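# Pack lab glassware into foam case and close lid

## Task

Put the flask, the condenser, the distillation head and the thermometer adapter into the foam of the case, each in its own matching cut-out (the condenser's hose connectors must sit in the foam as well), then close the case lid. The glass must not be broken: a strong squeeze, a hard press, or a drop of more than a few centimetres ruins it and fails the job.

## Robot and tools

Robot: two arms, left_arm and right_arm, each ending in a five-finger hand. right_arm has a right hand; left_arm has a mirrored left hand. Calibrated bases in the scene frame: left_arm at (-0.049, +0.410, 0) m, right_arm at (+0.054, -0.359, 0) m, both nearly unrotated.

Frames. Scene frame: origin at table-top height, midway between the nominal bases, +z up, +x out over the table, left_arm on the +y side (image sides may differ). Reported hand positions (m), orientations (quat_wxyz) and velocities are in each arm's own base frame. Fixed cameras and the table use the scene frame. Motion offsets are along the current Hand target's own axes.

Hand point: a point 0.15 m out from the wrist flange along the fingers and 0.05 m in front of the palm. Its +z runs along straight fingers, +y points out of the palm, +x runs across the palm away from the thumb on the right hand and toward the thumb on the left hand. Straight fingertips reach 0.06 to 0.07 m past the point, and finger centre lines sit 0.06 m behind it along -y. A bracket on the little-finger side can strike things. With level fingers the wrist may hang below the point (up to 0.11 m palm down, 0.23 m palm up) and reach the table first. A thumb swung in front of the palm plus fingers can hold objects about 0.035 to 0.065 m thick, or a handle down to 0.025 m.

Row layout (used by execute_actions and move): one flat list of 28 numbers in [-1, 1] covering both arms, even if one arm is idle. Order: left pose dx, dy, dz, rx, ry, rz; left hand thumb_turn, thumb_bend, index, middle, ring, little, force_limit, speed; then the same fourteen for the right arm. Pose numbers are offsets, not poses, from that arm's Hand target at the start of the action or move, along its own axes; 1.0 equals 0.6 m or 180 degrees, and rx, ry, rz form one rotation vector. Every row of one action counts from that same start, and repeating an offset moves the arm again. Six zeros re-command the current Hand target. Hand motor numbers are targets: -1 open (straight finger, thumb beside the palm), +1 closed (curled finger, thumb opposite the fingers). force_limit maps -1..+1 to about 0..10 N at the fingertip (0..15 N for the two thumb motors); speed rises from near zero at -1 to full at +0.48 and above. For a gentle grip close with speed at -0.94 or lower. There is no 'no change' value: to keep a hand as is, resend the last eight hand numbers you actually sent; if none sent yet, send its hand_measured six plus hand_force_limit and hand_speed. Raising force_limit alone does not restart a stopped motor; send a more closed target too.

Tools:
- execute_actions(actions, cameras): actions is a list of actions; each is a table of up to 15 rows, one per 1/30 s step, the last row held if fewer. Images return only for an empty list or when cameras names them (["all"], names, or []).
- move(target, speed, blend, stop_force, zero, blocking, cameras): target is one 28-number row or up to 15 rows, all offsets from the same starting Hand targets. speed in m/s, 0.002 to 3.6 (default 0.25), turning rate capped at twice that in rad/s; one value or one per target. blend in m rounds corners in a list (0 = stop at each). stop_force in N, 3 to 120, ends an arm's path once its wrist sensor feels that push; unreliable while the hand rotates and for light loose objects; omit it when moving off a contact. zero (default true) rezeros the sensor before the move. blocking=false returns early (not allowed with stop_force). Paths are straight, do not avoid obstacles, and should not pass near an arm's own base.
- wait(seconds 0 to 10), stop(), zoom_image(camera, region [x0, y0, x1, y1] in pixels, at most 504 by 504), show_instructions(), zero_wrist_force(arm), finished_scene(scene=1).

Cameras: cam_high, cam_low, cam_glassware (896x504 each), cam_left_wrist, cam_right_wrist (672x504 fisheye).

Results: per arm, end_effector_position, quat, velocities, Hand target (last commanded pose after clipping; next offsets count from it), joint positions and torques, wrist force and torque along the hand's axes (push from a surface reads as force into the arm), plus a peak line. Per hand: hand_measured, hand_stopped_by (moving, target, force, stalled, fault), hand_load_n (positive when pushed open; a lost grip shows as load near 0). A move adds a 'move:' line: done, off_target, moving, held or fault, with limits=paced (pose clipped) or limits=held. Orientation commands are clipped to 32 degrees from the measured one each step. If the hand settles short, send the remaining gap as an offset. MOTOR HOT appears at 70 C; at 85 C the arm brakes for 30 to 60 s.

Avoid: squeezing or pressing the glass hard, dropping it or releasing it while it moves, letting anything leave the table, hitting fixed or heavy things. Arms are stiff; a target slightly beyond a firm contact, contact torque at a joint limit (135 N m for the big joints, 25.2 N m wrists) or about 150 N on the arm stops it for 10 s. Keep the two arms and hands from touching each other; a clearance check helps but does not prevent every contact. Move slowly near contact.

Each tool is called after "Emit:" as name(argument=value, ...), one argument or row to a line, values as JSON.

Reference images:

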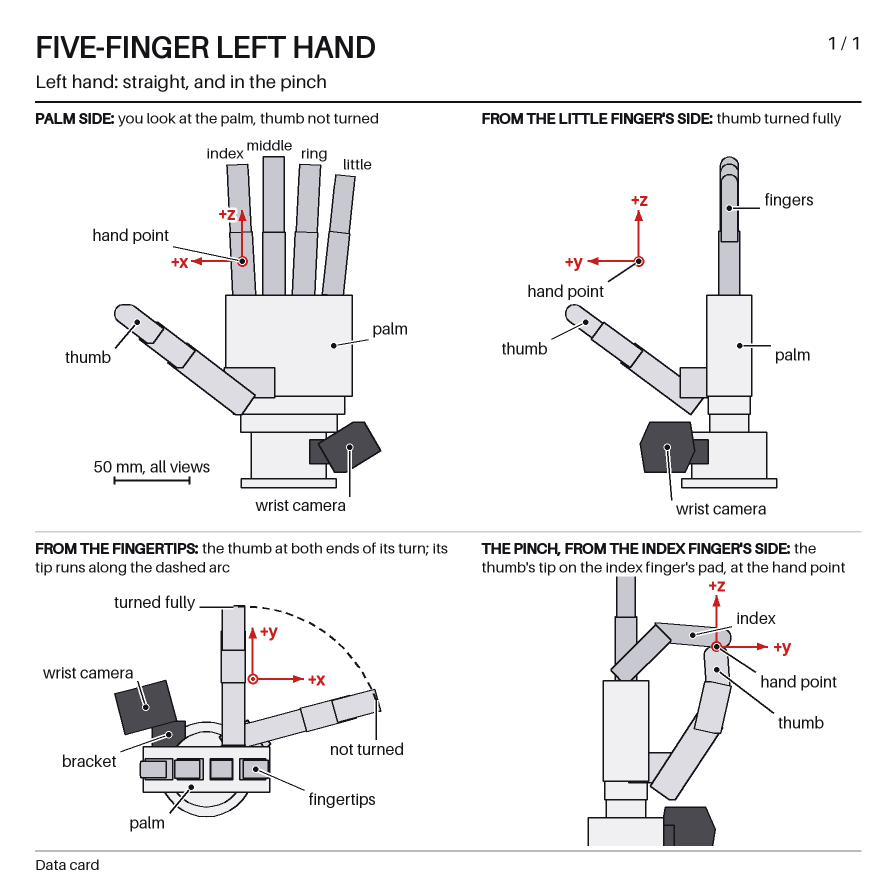

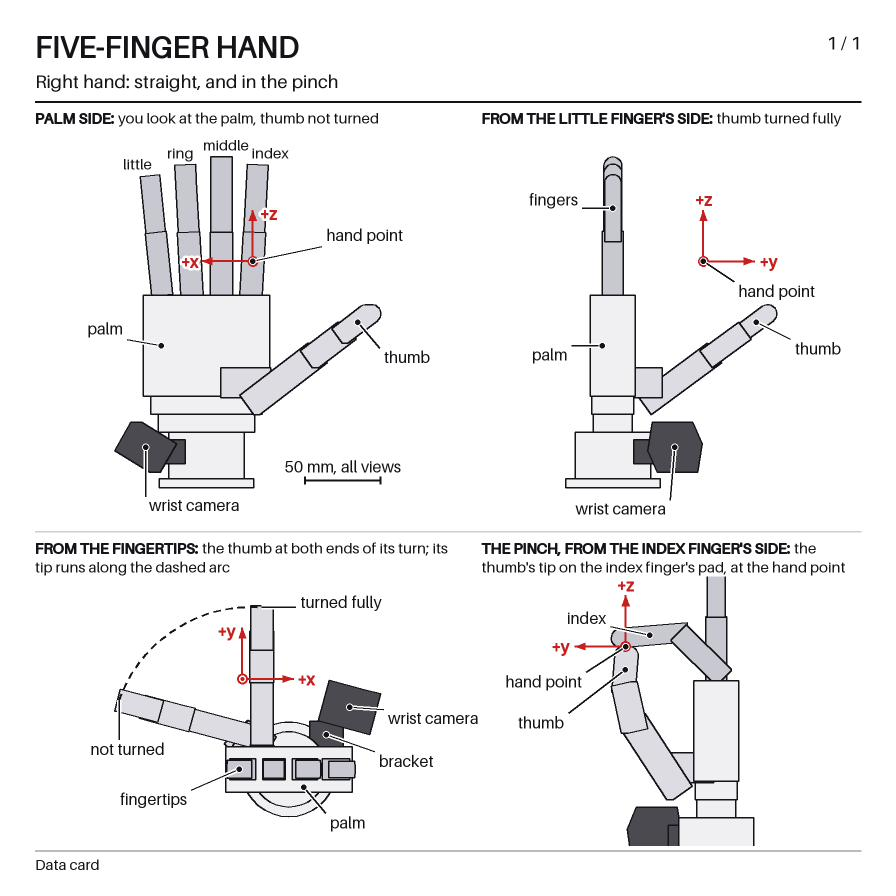

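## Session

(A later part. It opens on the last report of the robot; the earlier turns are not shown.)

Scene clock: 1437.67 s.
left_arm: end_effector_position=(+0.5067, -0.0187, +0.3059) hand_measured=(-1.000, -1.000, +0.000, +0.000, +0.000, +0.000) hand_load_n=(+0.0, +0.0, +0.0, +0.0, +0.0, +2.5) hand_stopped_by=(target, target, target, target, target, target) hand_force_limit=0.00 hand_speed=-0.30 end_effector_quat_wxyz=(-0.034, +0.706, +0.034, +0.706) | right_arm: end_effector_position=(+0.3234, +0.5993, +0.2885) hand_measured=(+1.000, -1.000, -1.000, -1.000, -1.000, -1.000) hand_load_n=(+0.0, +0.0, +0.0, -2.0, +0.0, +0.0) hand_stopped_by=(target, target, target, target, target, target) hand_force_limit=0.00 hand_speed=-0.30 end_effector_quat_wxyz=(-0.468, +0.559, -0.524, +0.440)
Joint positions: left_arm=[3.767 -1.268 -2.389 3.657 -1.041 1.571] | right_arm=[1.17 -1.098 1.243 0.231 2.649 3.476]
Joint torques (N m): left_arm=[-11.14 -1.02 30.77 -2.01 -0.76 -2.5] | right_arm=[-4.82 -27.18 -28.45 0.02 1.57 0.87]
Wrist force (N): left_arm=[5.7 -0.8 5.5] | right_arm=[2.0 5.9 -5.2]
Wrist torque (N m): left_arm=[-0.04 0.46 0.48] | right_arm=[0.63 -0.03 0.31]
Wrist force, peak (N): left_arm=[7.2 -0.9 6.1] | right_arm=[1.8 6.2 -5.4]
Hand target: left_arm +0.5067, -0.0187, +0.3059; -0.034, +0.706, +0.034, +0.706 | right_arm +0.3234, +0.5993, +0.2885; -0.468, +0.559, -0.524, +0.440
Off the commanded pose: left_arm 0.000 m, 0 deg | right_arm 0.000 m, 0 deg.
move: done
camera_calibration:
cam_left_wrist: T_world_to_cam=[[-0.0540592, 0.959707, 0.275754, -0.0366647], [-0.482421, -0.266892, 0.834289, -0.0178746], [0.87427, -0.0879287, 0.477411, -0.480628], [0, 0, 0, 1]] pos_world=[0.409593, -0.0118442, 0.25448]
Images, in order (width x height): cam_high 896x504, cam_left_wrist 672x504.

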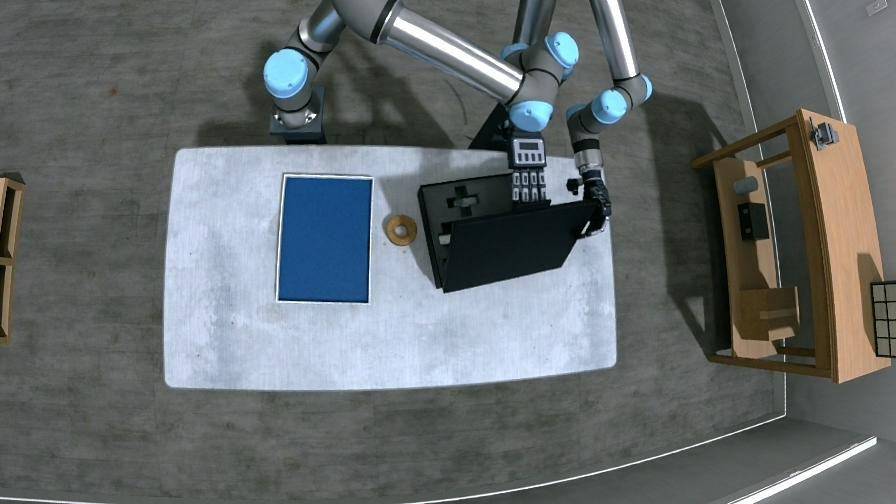

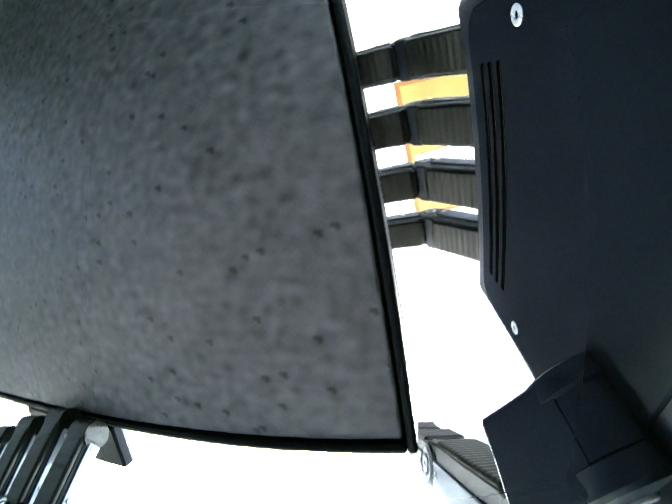

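Emit:
move(
  target=[0.005,0,0.02,0,0,0,-1,-1,0,0,0,0,0,-0.3, 0,0,0,0,0,0,1,-1,-1,-1,-1,-1,0,-0.3],
  speed=0.03,
)

Emit:
move(
  target=[0,0,0,0,0,0,-1,-1,0,0,0,0,0,-0.3, 0.0012,0.016,-0.02,0,0,0,1,-1,-1,-1,-1,-1,0,-0.3],
  speed=0.02,
  cameras=["cam_high", "cam_right_wrist", "cam_left_wrist"],
)

Scene clock: 1439.80 s.
left_arm: end_effector_position=(+0.5188, -0.0175, +0.3091) hand_measured=(-1.000, -1.000, +0.000, +0.000, +0.000, +0.000) hand_load_n=(+0.0, +0.0, +0.0, +0.0, +0.0, +0.0) hand_stopped_by=(target, target, target, target, target, target) hand_force_limit=0.00 hand_speed=-0.30 end_effector_quat_wxyz=(-0.034, +0.706, +0.034, +0.706) end_effector_velocity=(-0.002, -0.001, +0.000) end_effector_angular_velocity=(+0.000, +0.000, -0.001) | right_arm: end_effector_position=(+0.3234, +0.5993, +0.2885) hand_measured=(+1.000, -1.000, -1.000, -1.000, -1.000, -1.000) hand_load_n=(+0.0, +0.0, +0.0, -0.5, +0.0, +0.0) hand_stopped_by=(target, target, target, target, target, target) hand_force_limit=0.00 hand_speed=-0.30 end_effector_quat_wxyz=(-0.468, +0.559, -0.524, +0.440)
Joint positions: left_arm=[3.74 -1.304 -2.357 3.661 -1.068 1.571] | right_arm=[1.17 -1.098 1.243 0.231 2.649 3.476]
Joint velocities: left_arm=[0.003 0.005 -0.004 0 0.004 -0.001] | right_arm=[within noise]
Joint torques (N m): left_arm=[10.26 14.23 5.96 2.8 1.17 -1.71] | right_arm=[-4.89 -28.32 -28.2 -0.76 1.7 1.34]
Wrist force (N): left_arm=[1.6 0.2 2.6] | right_arm=[2.1 5.5 -3.5]
Wrist torque (N m): left_arm=[-0.04 0.22 0.34] | right_arm=[0.60 -0.06 0.31]
Wrist force, peak (N): left_arm=[5.8 -0.8 5.7] | right_arm=[1.7 6.3 -5.3]
Hand target: left_arm +0.5187, -0.0175, +0.3089; -0.034, +0.706, +0.034, +0.706 | right_arm +0.3234, +0.5993, +0.2885; -0.468, +0.559, -0.524, +0.440
Off the commanded pose: left_arm 0.000 m, 0 deg | right_arm 0.000 m, 0 deg.
move: done

Scene clock: 1440.80 s.
left_arm: end_effector_position=(+0.5187, -0.0175, +0.3089) hand_measured=(-1.000, -1.000, +0.000, +0.000, +0.000, +0.000) hand_load_n=(+0.0, +0.0, +0.0, -0.5, +0.0, +0.0) hand_stopped_by=(target, target, target, target, target, target) hand_force_limit=0.00 hand_speed=-0.30 end_effector_quat_wxyz=(-0.034, +0.706, +0.034, +0.706) | right_arm: end_effector_position=(+0.3098, +0.5977, +0.2810) hand_measured=(+1.000, -1.000, -1.000, -1.000, -1.000, -1.000) hand_load_n=(+0.5, +0.0, +0.0, +0.0, +0.0, +0.0) hand_stopped_by=(target, target, target, target, target, target) hand_force_limit=0.00 hand_speed=-0.30 end_effector_quat_wxyz=(-0.468, +0.559, -0.524, +0.440)
Joint positions: left_arm=[3.74 -1.304 -2.357 3.661 -1.068 1.571] | right_arm=[1.192 -1.1 1.268 0.225 2.669 3.494]
Joint torques (N m): left_arm=[10.99 15.12 5.25 -0.56 1.37 -0.95] | right_arm=[-3.54 -44.65 -25.33 -0.61 0.02 -0.93]
Wrist force (N): left_arm=[1.3 0.3 3.1] | right_arm=[1.3 4.6 -1.5]
Wrist torque (N m): left_arm=[-0.06 0.28 0.32] | right_arm=[0.46 -0.09 0.14]
Wrist force, peak (N): left_arm=[1.3 0.3 3.1] | right_arm=[2.1 5.2 -3.6]
Hand target: left_arm +0.5187, -0.0175, +0.3089; -0.034, +0.706, +0.034, +0.706 | right_arm +0.3099, +0.5977, +0.2811; -0.468, +0.559, -0.524, +0.440
Off the commanded pose: left_arm 0.000 m, 0 deg | right_arm 0.000 m, 0 deg.
move: done
camera_calibration:
cam_left_wrist: T_world_to_cam=[[-0.0540592, 0.959707, 0.275754, -0.0380003], [-0.482421, -0.266892, 0.834289, -0.0143164], [0.87427, -0.0879287, 0.477411, -0.492358], [0, 0, 0, 1]] pos_world=[0.421493, -0.0106442, 0.25748]
cam_right_wrist: T_world_to_cam=[[-0.124944, -0.258396, -0.957925, 0.46758], [-0.639239, 0.759356, -0.121455, -0.232644], [0.75879, 0.597168, -0.260054, -0.40519], [0, 0, 0, 1]] pos_world=[0.21716, 0.539447, 0.31428]
Images, in order (width x height): cam_high 896x504, cam_left_wrist 672x504, cam_right_wrist 672x504.

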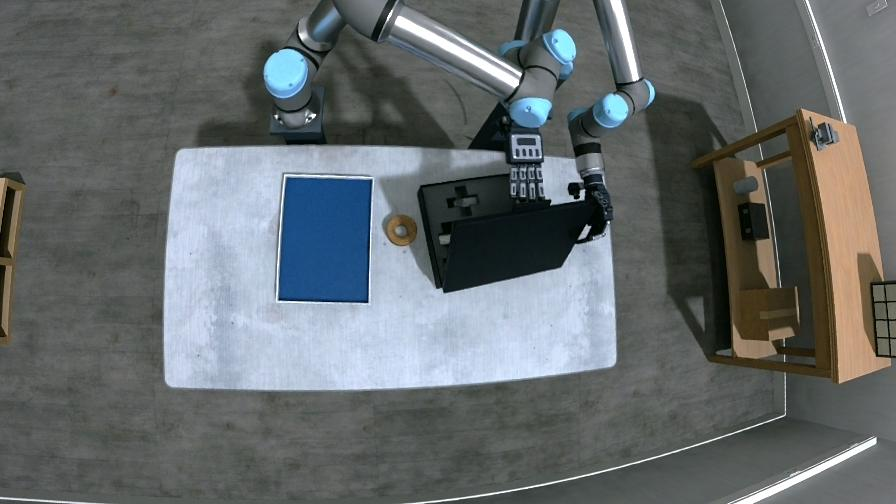

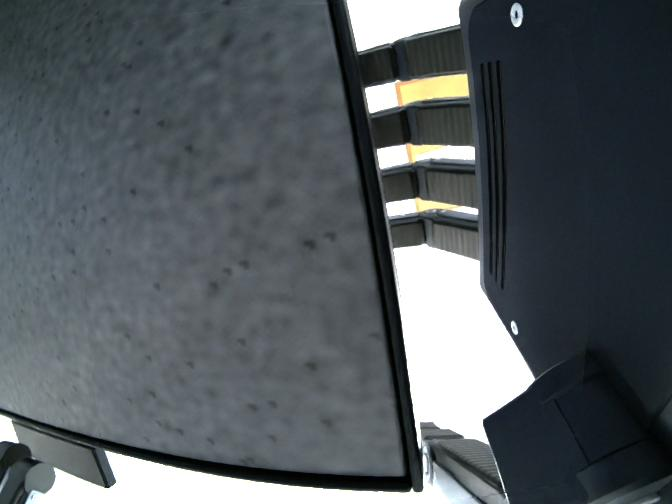

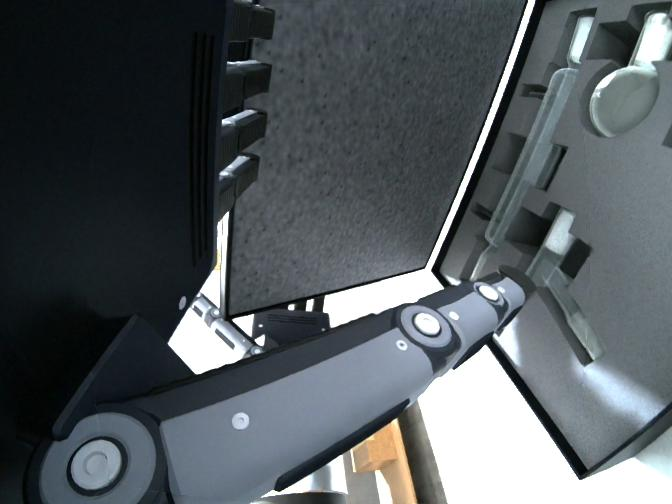

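Emit:
move(
  target=[0,-0.0833,0,0,0,0,-1,-1,0,0,0,0,0,-0.3, 0,0,0,0,0,0,1,-1,-1,-1,-1,-1,0,-0.3],
  speed=0.04,
  cameras=["cam_high", "cam_right_wrist", "cam_left_wrist", "cam_low"],
)

Scene clock: 1444.13 s.
left_arm: end_effector_position=(+0.5139, +0.0323, +0.3090) hand_measured=(-1.000, -1.000, +0.000, +0.000, +0.000, +0.000) hand_load_n=(-0.5, +0.0, +0.0, +0.0, +0.0, +0.0) hand_stopped_by=(target, target, target, target, target, target) hand_force_limit=0.00 hand_speed=-0.30 end_effector_quat_wxyz=(-0.034, +0.706, +0.034, +0.706) | right_arm: end_effector_position=(+0.3099, +0.5977, +0.2811) hand_measured=(+1.000, -1.000, -1.000, -1.000, -1.000, -1.000) hand_load_n=(+0.0, +0.0, +0.0, -0.5, +0.0, +0.0) hand_stopped_by=(target, target, target, target, target, target) hand_force_limit=0.00 hand_speed=-0.30 end_effector_quat_wxyz=(-0.468, +0.559, -0.524, +0.440)
Joint positions: left_arm=[3.92 -1.316 -2.349 3.665 -0.888 1.571] | right_arm=[1.192 -1.1 1.267 0.225 2.669 3.494]
Joint torques (N m): left_arm=[-10.63 14.44 23.11 2.1 -1.27 -1.82] | right_arm=[-4.98 -27.14 -28.43 0.71 -0.45 -1.65]
Wrist force (N): left_arm=[1.5 0.8 2.7] | right_arm=[1.4 4.7 -1.1]
Wrist torque (N m): left_arm=[0.05 0.23 0.31] | right_arm=[0.45 -0.11 0.17]
Wrist force, peak (N): left_arm=[1.7 0.3 3.0] | right_arm=[1.4 4.9 -1.7]
Hand target: left_arm +0.5139, +0.0322, +0.3089; -0.034, +0.706, +0.034, +0.706 | right_arm +0.3099, +0.5977, +0.2811; -0.468, +0.559, -0.524, +0.440
Off the commanded pose: left_arm 0.000 m, 0 deg | right_arm 0.000 m, 0 deg.
move: done
camera_calibration:
cam_left_wrist: T_world_to_cam=[[-0.0541472, 0.959677, 0.275842, -0.0860597], [-0.482529, -0.266999, 0.834193, -0.00330269], [0.874205, -0.0879324, 0.477529, -0.483921], [0, 0, 0, 1]] pos_world=[0.416793, 0.0391554, 0.25758]
cam_right_wrist: T_world_to_cam=[[-0.124944, -0.258396, -0.957925, 0.467727], [-0.639239, 0.759356, -0.121455, -0.23258], [0.75879, 0.597168, -0.260054, -0.405375], [0, 0, 0, 1]] pos_world=[0.21736, 0.539547, 0.31438]
Images, in order (width x height): cam_high 896x504, cam_low 896x504, cam_left_wrist 672x504, cam_right_wrist 672x504.

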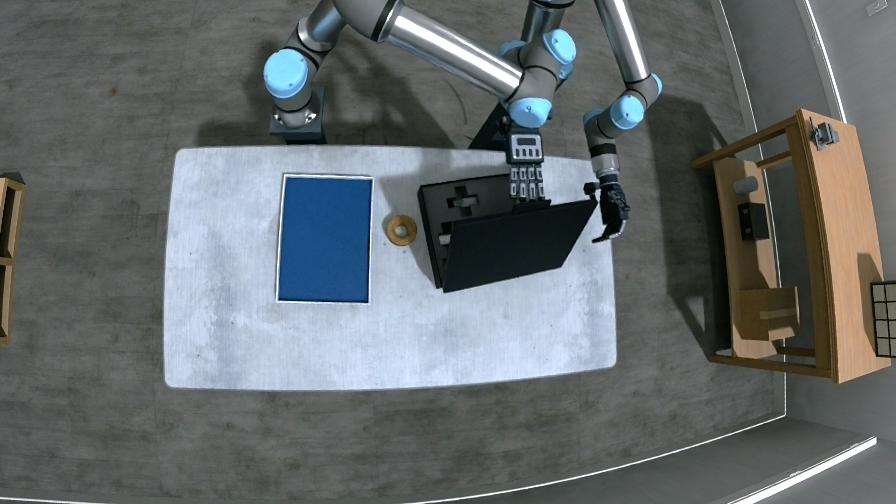

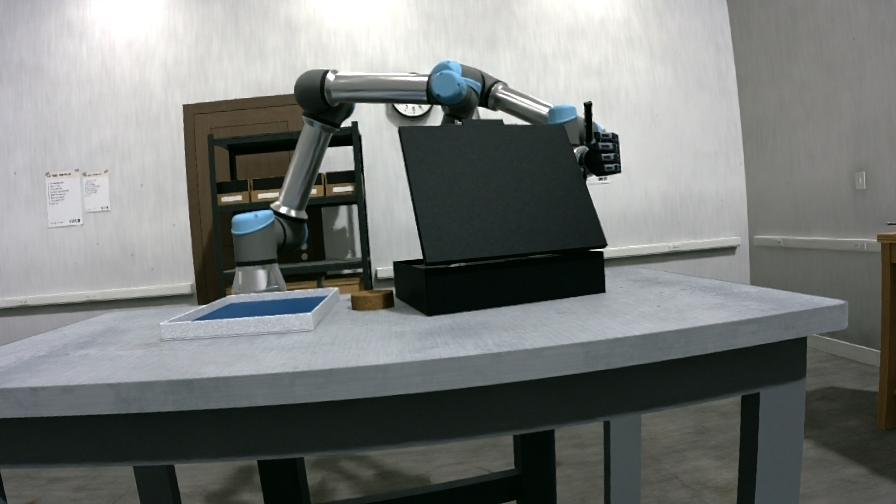

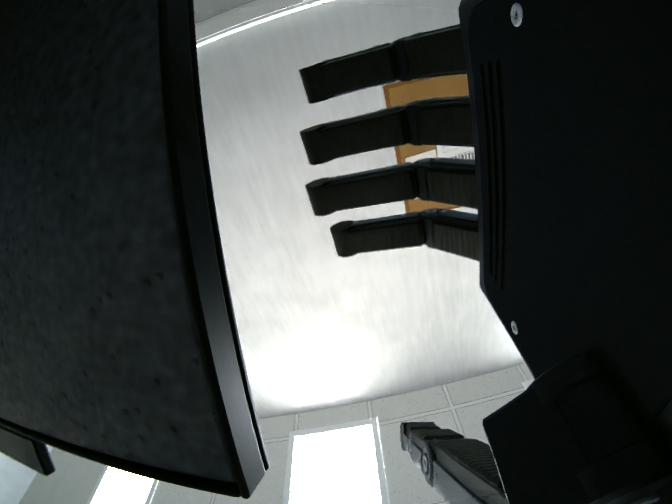

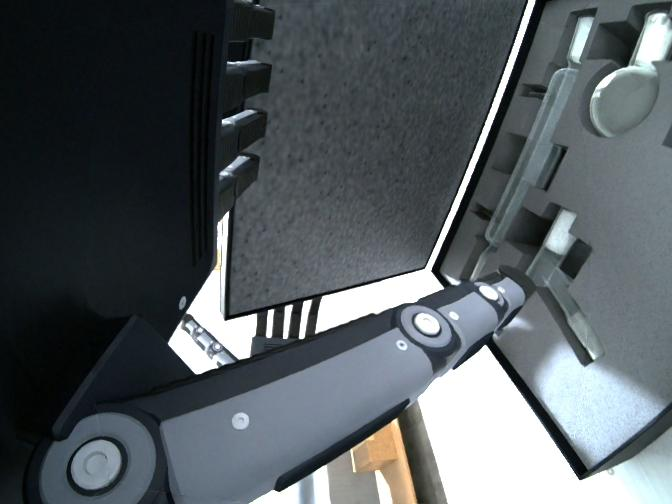

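Emit:
move(
  target=[0.0435,-0.0242,-0.0293,0,0.1944,0,-1,-1,0,0,0,0,0,-0.3, 0.0362,0.0968,-0.098,0,-0.0366,-0.0065,-1,-1,-1,-1,-1,-1,0,-0.3],
  speed=0.06,
  cameras=["cam_high", "cam_right_wrist", "cam_left_wrist", "cam_low"],
)

Scene clock: 1467.97 s.
left_arm: end_effector_position=(+0.4950, +0.0449, +0.3350) hand_measured=(-1.000, -1.000, +0.000, +0.000, +0.000, +0.000) hand_load_n=(+0.0, +0.0, -0.5, +0.0, +0.0, +0.0) hand_stopped_by=(target, target, target, target, target, target) hand_force_limit=0.00 hand_speed=-0.30 end_effector_quat_wxyz=(-0.042, +0.461, +0.022, +0.886) | right_arm: end_effector_position=(+0.2434, +0.5717, +0.2342) hand_measured=(-1.000, -1.000, -1.000, -1.000, -1.000, -1.000) hand_load_n=(+0.0, +0.0, +0.0, +0.0, -0.5, +0.0) hand_stopped_by=(target, target, target, target, target, target) hand_force_limit=0.00 hand_speed=-0.30 end_effector_quat_wxyz=(-0.493, +0.588, -0.491, +0.412)
Joint positions: left_arm=[3.858 -1.648 -2.566 4.924 -1.074 1.181] | right_arm=[1.267 -1.217 1.557 0.023 2.63 3.461]
Joint torques (N m): left_arm=[9.39 17.51 27.44 2.46 0.65 2.4] | right_arm=[-3.94 -21.9 -28.18 1.41 1.02 -1.01]
Wrist force (N): left_arm=[1.4 -0.1 2.6] | right_arm=[1.2 4.4 -1.5]
Wrist torque (N m): left_arm=[-0.09 0.23 0.30] | right_arm=[0.44 -0.07 0.26]
Wrist force, peak (N): left_arm=[1.9 0.3 2.9] | right_arm=[1.7 4.9 -1.6]
Hand target: left_arm +0.4950, +0.0450, +0.3350; -0.042, +0.461, +0.022, +0.886 | right_arm +0.2434, +0.5717, +0.2341; -0.493, +0.588, -0.491, +0.412
Off the commanded pose: left_arm 0.000 m, 0 deg | right_arm 0.000 m, 0 deg.
move: done
camera_calibration:
cam_left_wrist: T_world_to_cam=[[-0.218, 0.944061, 0.247436, -0.0150238], [-0.867675, -0.303549, 0.393698, 0.309162], [0.446784, -0.128868, 0.885312, -0.401798], [0, 0, 0, 1]] pos_world=[0.444494, 0.0562502, 0.237718]
cam_right_wrist: T_world_to_cam=[[-0.0939973, -0.271274, -0.957901, 0.407567], [-0.723538, 0.679518, -0.121437, -0.19494], [0.683854, 0.681664, -0.26015, -0.381532], [0, 0, 0, 1]] pos_world=[0.158176, 0.503104, 0.26748]
Images, in order (width x height): cam_high 896x504, cam_low 896x504, cam_left_wrist 672x504, cam_right_wrist 672x504.

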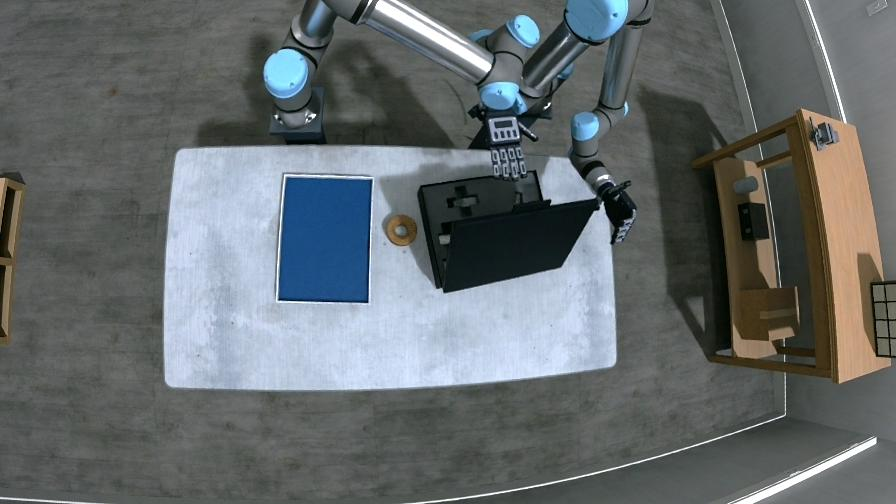

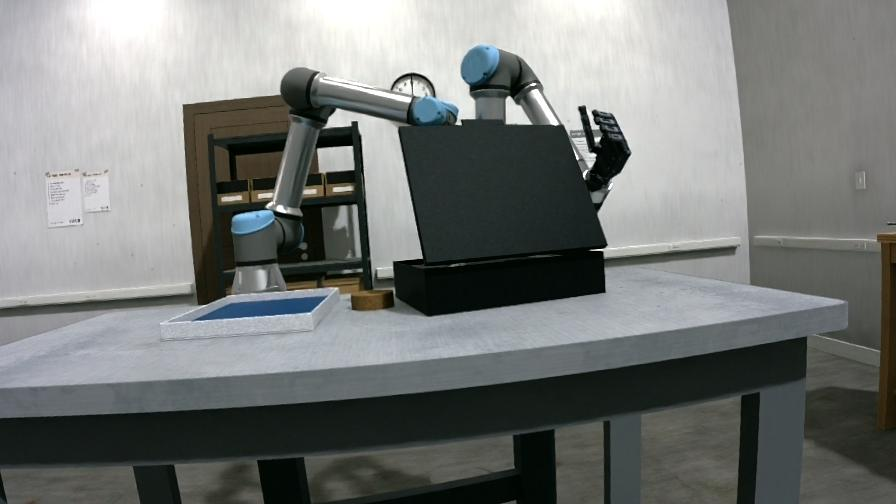

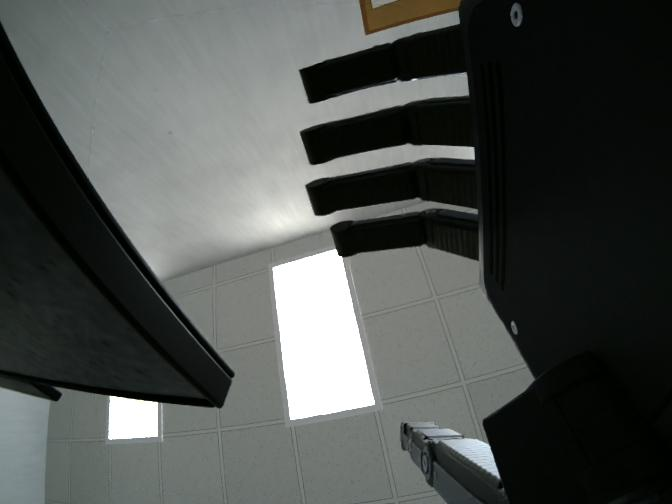

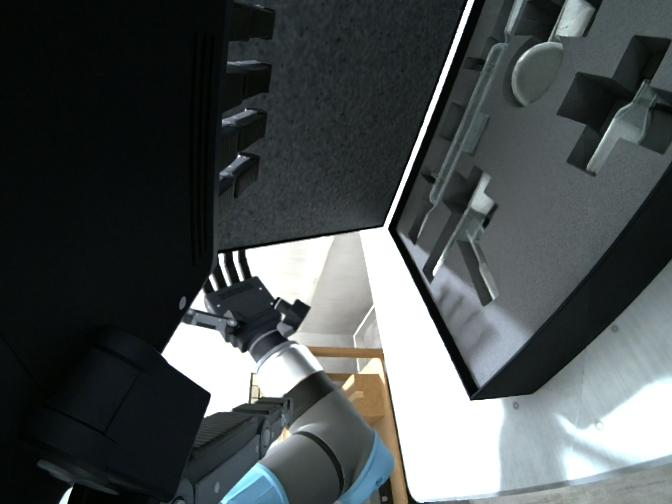

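Emit:
move(
  target=[0.0046,0.0829,-0.0065,0,0,0,-1,-1,0,0,0,0,0,-0.3, 0,0,0,0,0,0,-1,-1,-1,-1,-1,-1,0,-0.3],
  speed=0.06,
  stop_force=5,
  cameras=["cam_high", "cam_left_wrist", "cam_low"],
)

Scene clock: 1473.23 s.
left_arm: end_effector_position=(+0.4950, -0.0050, +0.3351) hand_measured=(-1.000, -1.000, +0.000, +0.000, +0.000, +0.000) hand_load_n=(+0.0, +0.0, +0.0, +0.0, +0.0, +0.0) hand_stopped_by=(target, target, target, target, target, target) hand_force_limit=0.00 hand_speed=-0.30 end_effector_quat_wxyz=(-0.042, +0.461, +0.022, +0.886) | right_arm: end_effector_position=(+0.2434, +0.5717, +0.2341) hand_measured=(-1.000, -1.000, -1.000, -1.000, -1.000, -1.000) hand_load_n=(-0.5, +0.0, +0.0, +0.0, +0.0, +0.0) hand_stopped_by=(target, target, target, target, target, target) hand_force_limit=0.00 hand_speed=-0.30 end_effector_quat_wxyz=(-0.493, +0.588, -0.491, +0.412)
Joint positions: left_arm=[3.716 -1.621 -2.582 4.871 -1.184 1.282] | right_arm=[1.267 -1.217 1.557 0.023 2.63 3.461]
Joint torques (N m): left_arm=[4.68 8.28 26.87 4.71 -1.64 -2.53] | right_arm=[-4.79 -21.32 -27.08 1.34 1.79 1.18]
Wrist force (N): left_arm=[1.4 -0.1 2.5] | right_arm=[1.6 4.4 -1.4]
Wrist torque (N m): left_arm=[-0.08 0.24 0.25] | right_arm=[0.43 -0.14 0.28]
Wrist force, peak (N): left_arm=[1.6 0.0 3.1] | right_arm=[1.4 4.8 -1.9]
Hand target: left_arm +0.4950, -0.0050, +0.3351; -0.042, +0.461, +0.022, +0.886 | right_arm +0.2434, +0.5717, +0.2341; -0.493, +0.588, -0.491, +0.412
Off the commanded pose: left_arm 0.000 m, 0 deg | right_arm 0.000 m, 0 deg.
move: done
camera_calibration:
cam_left_wrist: T_world_to_cam=[[-0.218277, 0.943956, 0.247592, 0.0321478], [-0.86771, -0.303832, 0.393402, 0.294062], [0.446581, -0.128968, 0.8854, -0.408247], [0, 0, 0, 1]] pos_world=[0.444493, 0.00634878, 0.237817]
Images, in order (width x height): cam_high 896x504, cam_low 896x504, cam_left_wrist 672x504.

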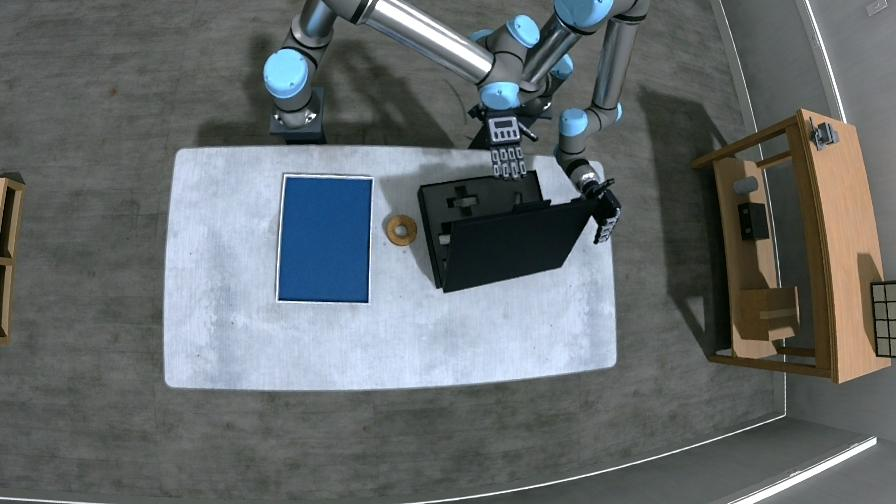

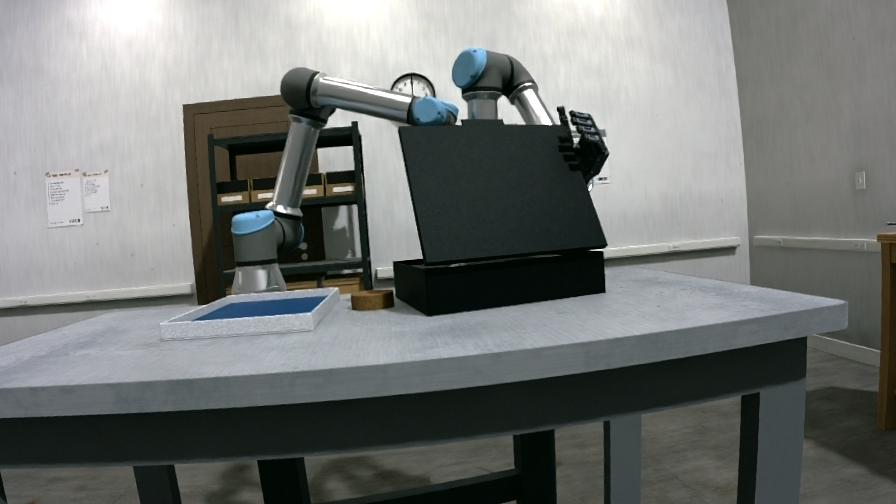

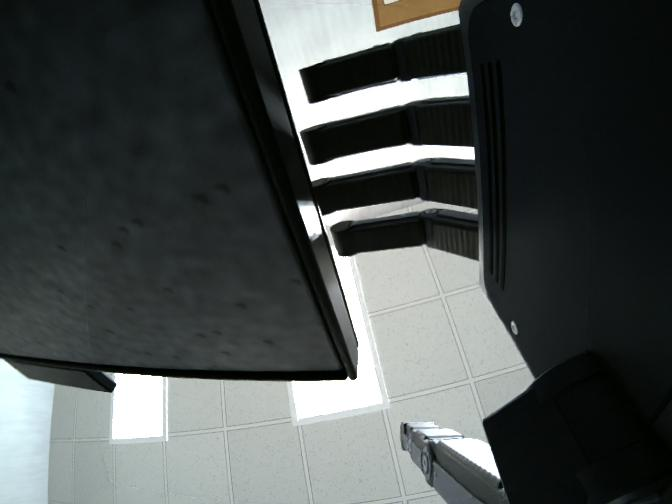

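Emit:
move(
  target=[0,0.03,0,0,0,0,-1,-1,0,0,0,0,0,-0.3, 0,0,0,0,0,0,-1,-1,-1,-1,-1,-1,0,-0.3],
  speed=0.04,
  stop_force=5,
)

Emit:
move(
  target=[0,0,-0.05,0,0,0,-1,-1,0,0,0,0,0,-0.3, 0,0,0,0,0,0,-1,-1,-1,-1,-1,-1,0,-0.3],
  speed=0.03,
  stop_force=4,
  cameras=["cam_high", "cam_left_wrist", "cam_right_wrist"],
)

Scene clock: 1479.83 s.
left_arm: end_effector_position=(+0.4967, -0.0229, +0.3351) hand_measured=(-1.000, -1.000, +0.000, +0.000, +0.000, +0.000) hand_load_n=(+0.0, +0.0, +0.0, +0.0, +0.0, +0.0) hand_stopped_by=(target, target, target, target, target, target) hand_force_limit=0.00 hand_speed=-0.30 end_effector_quat_wxyz=(-0.042, +0.461, +0.022, +0.886) | right_arm: end_effector_position=(+0.2434, +0.5717, +0.2341) hand_measured=(-1.000, -1.000, -1.000, -1.000, -1.000, -1.000) hand_load_n=(+0.0, +0.0, +0.0, +0.0, +0.0, +0.0) hand_stopped_by=(target, target, target, target, target, target) hand_force_limit=0.00 hand_speed=-0.30 end_effector_quat_wxyz=(-0.493, +0.588, -0.491, +0.412)
Joint positions: left_arm=[3.657 -1.62 -2.578 4.853 -1.231 1.32] | right_arm=[1.267 -1.217 1.557 0.023 2.63 3.461]
Joint torques (N m): left_arm=[10.44 8.15 9.99 4.81 -0.58 -2.58] | right_arm=[-3.94 -22.33 -26.55 1.32 1.86 0.94]
Wrist force (N): left_arm=[1.7 0.0 2.4] | right_arm=[1.1 4.4 -1.6]
Wrist torque (N m): left_arm=[-0.05 0.18 0.18] | right_arm=[0.43 -0.06 0.24]
Wrist force, peak (N): left_arm=[1.7 0.2 3.0] | right_arm=[1.5 4.8 -1.5]
Hand target: left_arm +0.4967, -0.0229, +0.3351; -0.042, +0.461, +0.022, +0.886 | right_arm +0.2434, +0.5717, +0.2341; -0.493, +0.588, -0.491, +0.412
Off the commanded pose: left_arm 0.000 m, 0 deg | right_arm 0.000 m, 0 deg.
move: done

Scene clock: 1481.87 s.
left_arm: end_effector_position=(+0.4722, -0.0252, +0.3179) hand_measured=(-1.000, -1.000, +0.000, +0.000, +0.000, +0.000) hand_load_n=(-0.5, -0.5, +0.0, +0.0, +0.0, +0.0) hand_stopped_by=(target, target, target, target, target, target) hand_force_limit=0.00 hand_speed=-0.30 end_effector_quat_wxyz=(-0.042, +0.461, +0.022, +0.886) | right_arm: end_effector_position=(+0.2434, +0.5717, +0.2341) hand_measured=(-1.000, -1.000, -1.000, -1.000, -1.000, -1.000) hand_load_n=(+0.0, +0.5, +0.0, +0.0, +0.0, +0.0) hand_stopped_by=(target, target, target, target, target, target) hand_force_limit=0.00 hand_speed=-0.30 end_effector_quat_wxyz=(-0.493, +0.588, -0.491, +0.412)
Joint positions: left_arm=[3.697 -1.636 -2.662 4.961 -1.199 1.294] | right_arm=[1.267 -1.217 1.557 0.023 2.63 3.461]
Joint torques (N m): left_arm=[-9 20.09 24.96 0.72 -1.76 2.21] | right_arm=[-3.53 -22.35 -26.51 1.22 1.82 0.83]
Wrist force (N): left_arm=[1.7 -0.1 2.7] | right_arm=[1.3 4.5 -1.6]
Wrist torque (N m): left_arm=[-0.09 0.19 0.32] | right_arm=[0.45 -0.08 0.26]
Wrist force, peak (N): left_arm=[1.7 0.0 2.9] | right_arm=[1.5 4.7 -1.7]
Hand target: left_arm +0.4722, -0.0252, +0.3179; -0.042, +0.461, +0.022, +0.886 | right_arm +0.2434, +0.5717, +0.2341; -0.493, +0.588, -0.491, +0.412
Off the commanded pose: left_arm 0.000 m, 0 deg | right_arm 0.000 m, 0 deg.
move: done
camera_calibration:
cam_left_wrist: T_world_to_cam=[[-0.218277, 0.943956, 0.247592, 0.0504976], [-0.86771, -0.303832, 0.393402, 0.274908], [0.446581, -0.128968, 0.8854, -0.385441], [0, 0, 0, 1]] pos_world=[0.421693, -0.0138512, 0.220617]
cam_right_wrist: T_world_to_cam=[[-0.0941205, -0.271343, -0.95787, 0.407622], [-0.723401, 0.679662, -0.121452, -0.194958], [0.683983, 0.681493, -0.26026, -0.381506], [0, 0, 0, 1]] pos_world=[0.158276, 0.503105, 0.26748]
Images, in order (width x height): cam_high 896x504, cam_left_wrist 672x504, cam_right_wrist 672x504.

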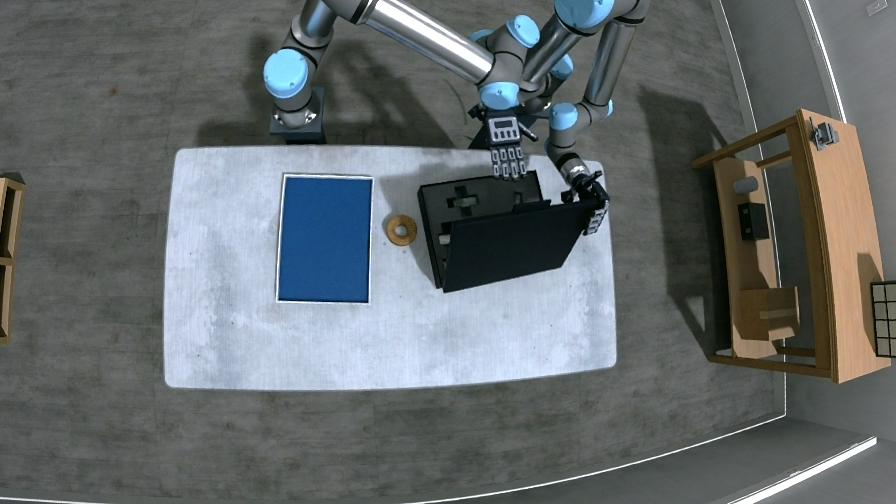

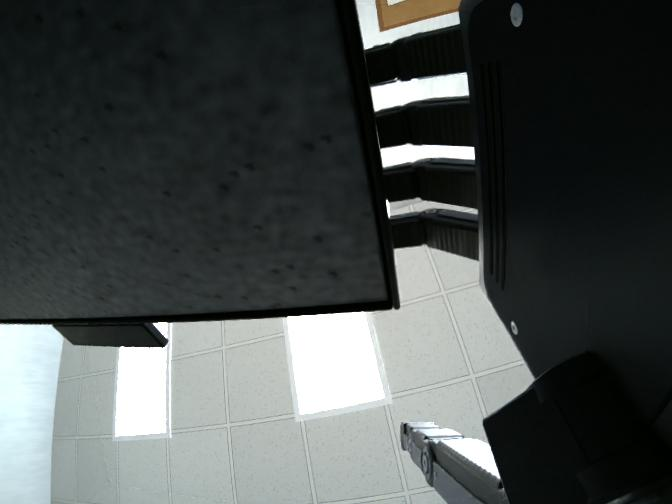

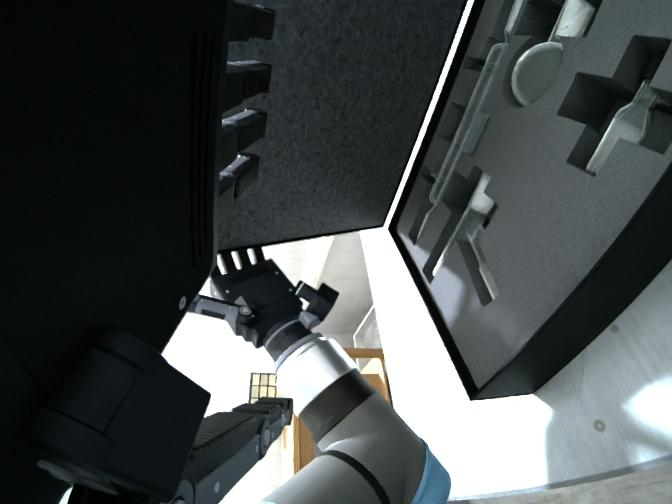

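Emit:
move(
  target=[0,0,-0.025,0,0,0,-1,-1,0,0,0,0,0,-0.3, 0,0,0,0,0,0,-1,-1,-1,-1,-1,-1,0,-0.3],
  speed=0.03,
  stop_force=5,
)

Emit:
move(
  target=[0,0.003,-0.033,0,0.04,0,-1,-1,0,0,0,0,0,-0.3, 0,0,0,0,0,0,-1,-1,-1,-1,-1,-1,0,-0.3],
  speed=0.03,
  stop_force=6,
  cameras=["cam_high", "cam_left_wrist", "cam_right_wrist"],
)

Scene clock: 1484.43 s.
left_arm: end_effector_position=(+0.4600, -0.0264, +0.3092) hand_measured=(-1.000, -1.000, +0.000, +0.000, +0.000, +0.000) hand_load_n=(+0.0, +0.0, +0.0, +0.0, +0.0, +0.0) hand_stopped_by=(target, target, target, target, target, target) hand_force_limit=0.00 hand_speed=-0.30 end_effector_quat_wxyz=(-0.042, +0.461, +0.022, +0.886) | right_arm: end_effector_position=(+0.2434, +0.5717, +0.2341) hand_measured=(-1.000, -1.000, -1.000, -1.000, -1.000, -1.000) hand_load_n=(-0.5, +0.5, -0.5, +0.0, +0.0, +0.0) hand_stopped_by=(target, target, target, target, target, target) hand_force_limit=0.00 hand_speed=-0.30 end_effector_quat_wxyz=(-0.493, +0.588, -0.491, +0.412)
Joint positions: left_arm=[3.72 -1.651 -2.705 5.024 -1.181 1.279] | right_arm=[1.267 -1.217 1.557 0.023 2.63 3.461]
Joint torques (N m): left_arm=[-9.88 19.35 24.25 1.4 -1.63 2.35] | right_arm=[-3.5 -23.41 -25.51 1.25 1.71 0.72]
Wrist force (N): left_arm=[1.4 0.0 2.8] | right_arm=[1.2 4.3 -1.5]
Wrist torque (N m): left_arm=[-0.07 0.23 0.31] | right_arm=[0.42 -0.07 0.26]
Wrist force, peak (N): left_arm=[2.0 0.1 3.2] | right_arm=[1.7 4.7 -1.4]
Hand target: left_arm +0.4600, -0.0264, +0.3093; -0.042, +0.461, +0.022, +0.886 | right_arm +0.2434, +0.5717, +0.2341; -0.493, +0.588, -0.491, +0.412
Off the commanded pose: left_arm 0.000 m, 0 deg | right_arm 0.000 m, 0 deg.
move: done

Scene clock: 1487.30 s.
left_arm: end_effector_position=(+0.4440, -0.0298, +0.2979) hand_measured=(-1.000, -1.000, +0.000, +0.000, +0.000, +0.000) hand_load_n=(+0.0, +0.0, +0.0, +0.0, +0.0, +0.0) hand_stopped_by=(target, target, target, target, target, target) hand_force_limit=0.00 hand_speed=-0.30 end_effector_quat_wxyz=(-0.044, +0.405, +0.019, +0.913) | right_arm: end_effector_position=(+0.2434, +0.5717, +0.2341) hand_measured=(-1.000, -1.000, -1.000, -1.000, -1.000, -1.000) hand_load_n=(-0.5, +0.0, +0.0, +0.0, +0.0, +0.0) hand_stopped_by=(target, target, target, target, target, target) hand_force_limit=0.00 hand_speed=-0.30 end_effector_quat_wxyz=(-0.493, +0.588, -0.491, +0.412)
Joint positions: left_arm=[3.701 -1.881 -2.73 5.404 -1.233 1.247] | right_arm=[1.267 -1.217 1.557 0.023 2.63 3.461]
Joint torques (N m): left_arm=[7.65 23.03 9.1 3.2 0.9 2.2] | right_arm=[-2.74 -22.98 -25.26 1.12 1.74 0.66]
Wrist force (N): left_arm=[1.5 -0.2 2.6] | right_arm=[1.5 4.1 -1.7]
Wrist torque (N m): left_arm=[-0.09 0.18 0.30] | right_arm=[0.40 -0.11 0.27]
Wrist force, peak (N): left_arm=[1.5 0.4 3.2] | right_arm=[1.5 4.8 -1.6]
Hand target: left_arm +0.4440, -0.0297, +0.2979; -0.044, +0.405, +0.019, +0.913 | right_arm +0.2434, +0.5717, +0.2341; -0.493, +0.588, -0.491, +0.412
Off the commanded pose: left_arm 0.000 m, 0 deg | right_arm 0.000 m, 0 deg.
move: done
camera_calibration:
cam_left_wrist: T_world_to_cam=[[-0.248004, 0.941138, 0.229681, 0.0720627], [-0.909775, -0.307728, 0.278589, 0.309733], [0.33287, -0.139867, 0.932542, -0.319623], [0, 0, 0, 1]] pos_world=[0.406052, -0.0172121, 0.195222]
cam_right_wrist: T_world_to_cam=[[-0.0941205, -0.271343, -0.95787, 0.407622], [-0.723401, 0.679662, -0.121452, -0.194958], [0.683983, 0.681493, -0.26026, -0.381506], [0, 0, 0, 1]] pos_world=[0.158276, 0.503105, 0.26748]
Images, in order (width x height): cam_high 896x504, cam_left_wrist 672x504, cam_right_wrist 672x504.

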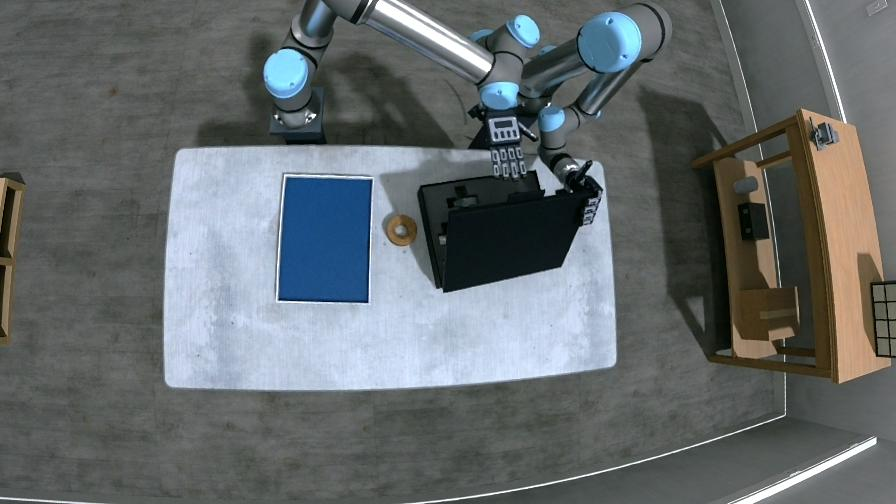

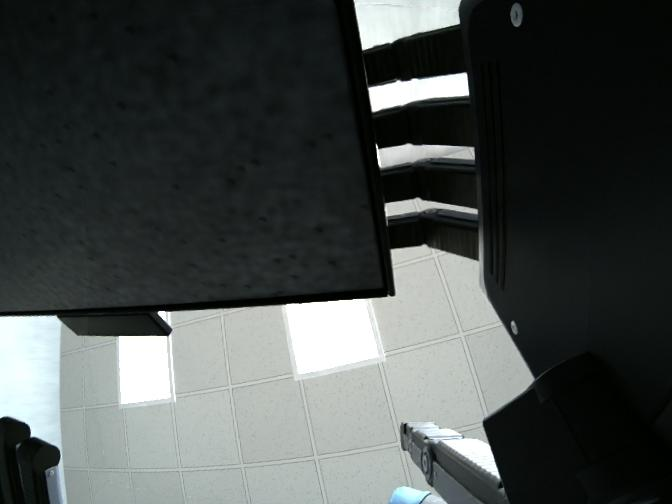

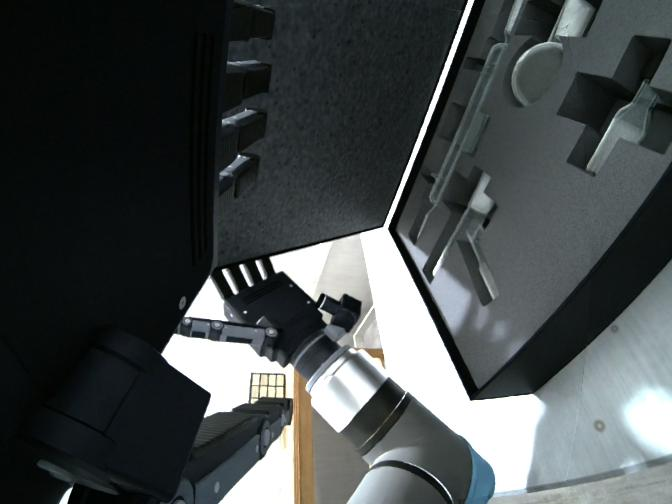

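Emit:
move(
  target=[0,0.006,-0.04,0,0.033,0,-1,-1,0,0,0,0,0,-0.3, 0,0,0,0,0,0,-1,-1,-1,-1,-1,-1,0,-0.3],
  speed=0.03,
  stop_force=6,
  cameras=["cam_high", "cam_left_wrist", "cam_right_wrist"],
)

Emit:
zoom_image(
  camera="cam_high",
  region=[400, 130, 640, 310],
)

Scene clock: 1492.83 s.
left_arm: end_effector_position=(+0.4267, -0.0350, +0.2818) hand_measured=(-1.000, -1.000, +0.000, +0.000, +0.000, +0.000) hand_load_n=(-0.5, +0.0, +0.0, +0.0, +0.0, +0.0) hand_stopped_by=(target, target, target, target, target, target) hand_force_limit=0.00 hand_speed=-0.30 end_effector_quat_wxyz=(-0.045, +0.357, +0.017, +0.933) | right_arm: end_effector_position=(+0.2434, +0.5717, +0.2341) hand_measured=(-1.000, -1.000, -1.000, -1.000, -1.000, -1.000) hand_load_n=(+0.0, +0.0, -0.5, +0.0, +0.0, +0.0) hand_stopped_by=(target, target, target, target, target, target) hand_force_limit=0.00 hand_speed=-0.30 end_effector_quat_wxyz=(-0.493, +0.588, -0.491, +0.412)
Joint positions: left_arm=[3.682 -2.116 -2.735 5.741 -1.279 1.229] | right_arm=[1.267 -1.217 1.557 0.023 2.63 3.461]
Joint torques (N m): left_arm=[9.41 22.34 6.51 3.99 1.14 0.76] | right_arm=[-2.21 -23.71 -24.07 1.05 1.66 0.19]
Wrist force (N): left_arm=[1.5 -0.3 2.6] | right_arm=[1.5 4.5 -1.5]
Wrist torque (N m): left_arm=[-0.14 0.20 0.30] | right_arm=[0.45 -0.13 0.28]
Wrist force, peak (N): left_arm=[1.6 -0.2 3.4] | right_arm=[1.7 4.8 -1.6]
Hand target: left_arm +0.4267, -0.0350, +0.2818; -0.045, +0.357, +0.017, +0.933 | right_arm +0.2434, +0.5717, +0.2341; -0.493, +0.588, -0.491, +0.412
Off the commanded pose: left_arm 0.000 m, 0 deg | right_arm 0.000 m, 0 deg.
move: done
camera_calibration:
cam_left_wrist: T_world_to_cam=[[-0.270794, 0.938963, 0.212177, 0.0909958], [-0.93352, -0.309945, 0.180205, 0.33454], [0.234969, -0.149273, 0.960472, -0.266009], [0, 0, 0, 1]] pos_world=[0.399444, -0.0214607, 0.175901]
cam_right_wrist: T_world_to_cam=[[-0.0941205, -0.271343, -0.95787, 0.407622], [-0.723401, 0.679662, -0.121452, -0.194958], [0.683983, 0.681493, -0.26026, -0.381506], [0, 0, 0, 1]] pos_world=[0.158276, 0.503105, 0.26748]
Images, in order (width x height): cam_high 896x504, cam_left_wrist 672x504, cam_right_wrist 672x504.

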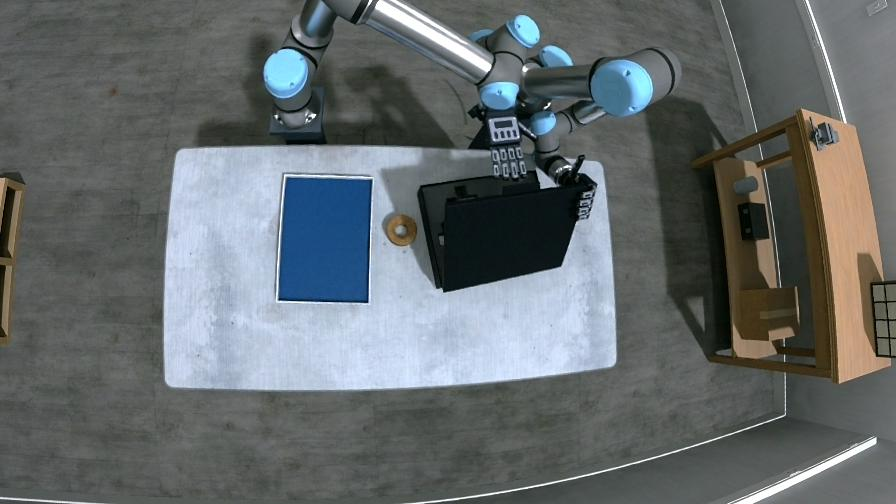

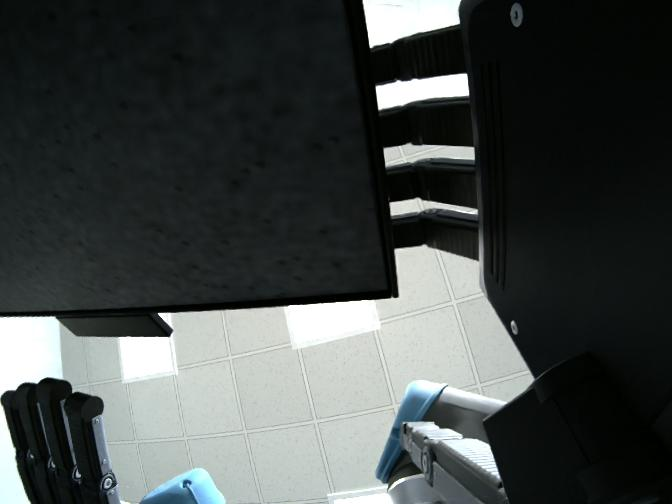

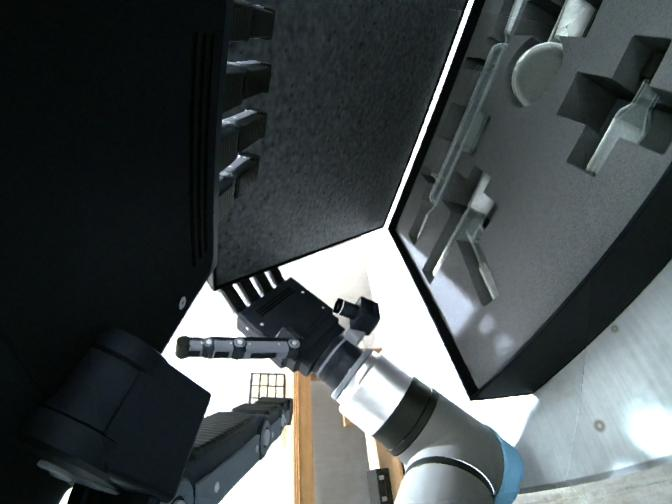

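Scaled by 2.100 from the camera's 896x504 image, which has a finer 1280x720 frame.

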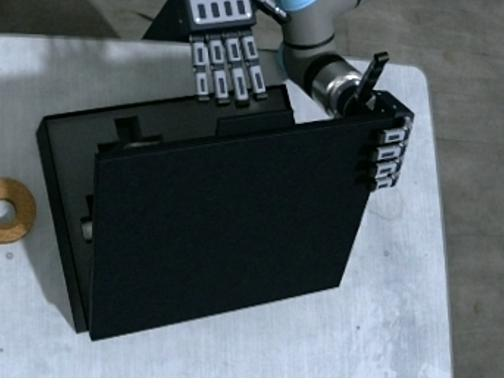

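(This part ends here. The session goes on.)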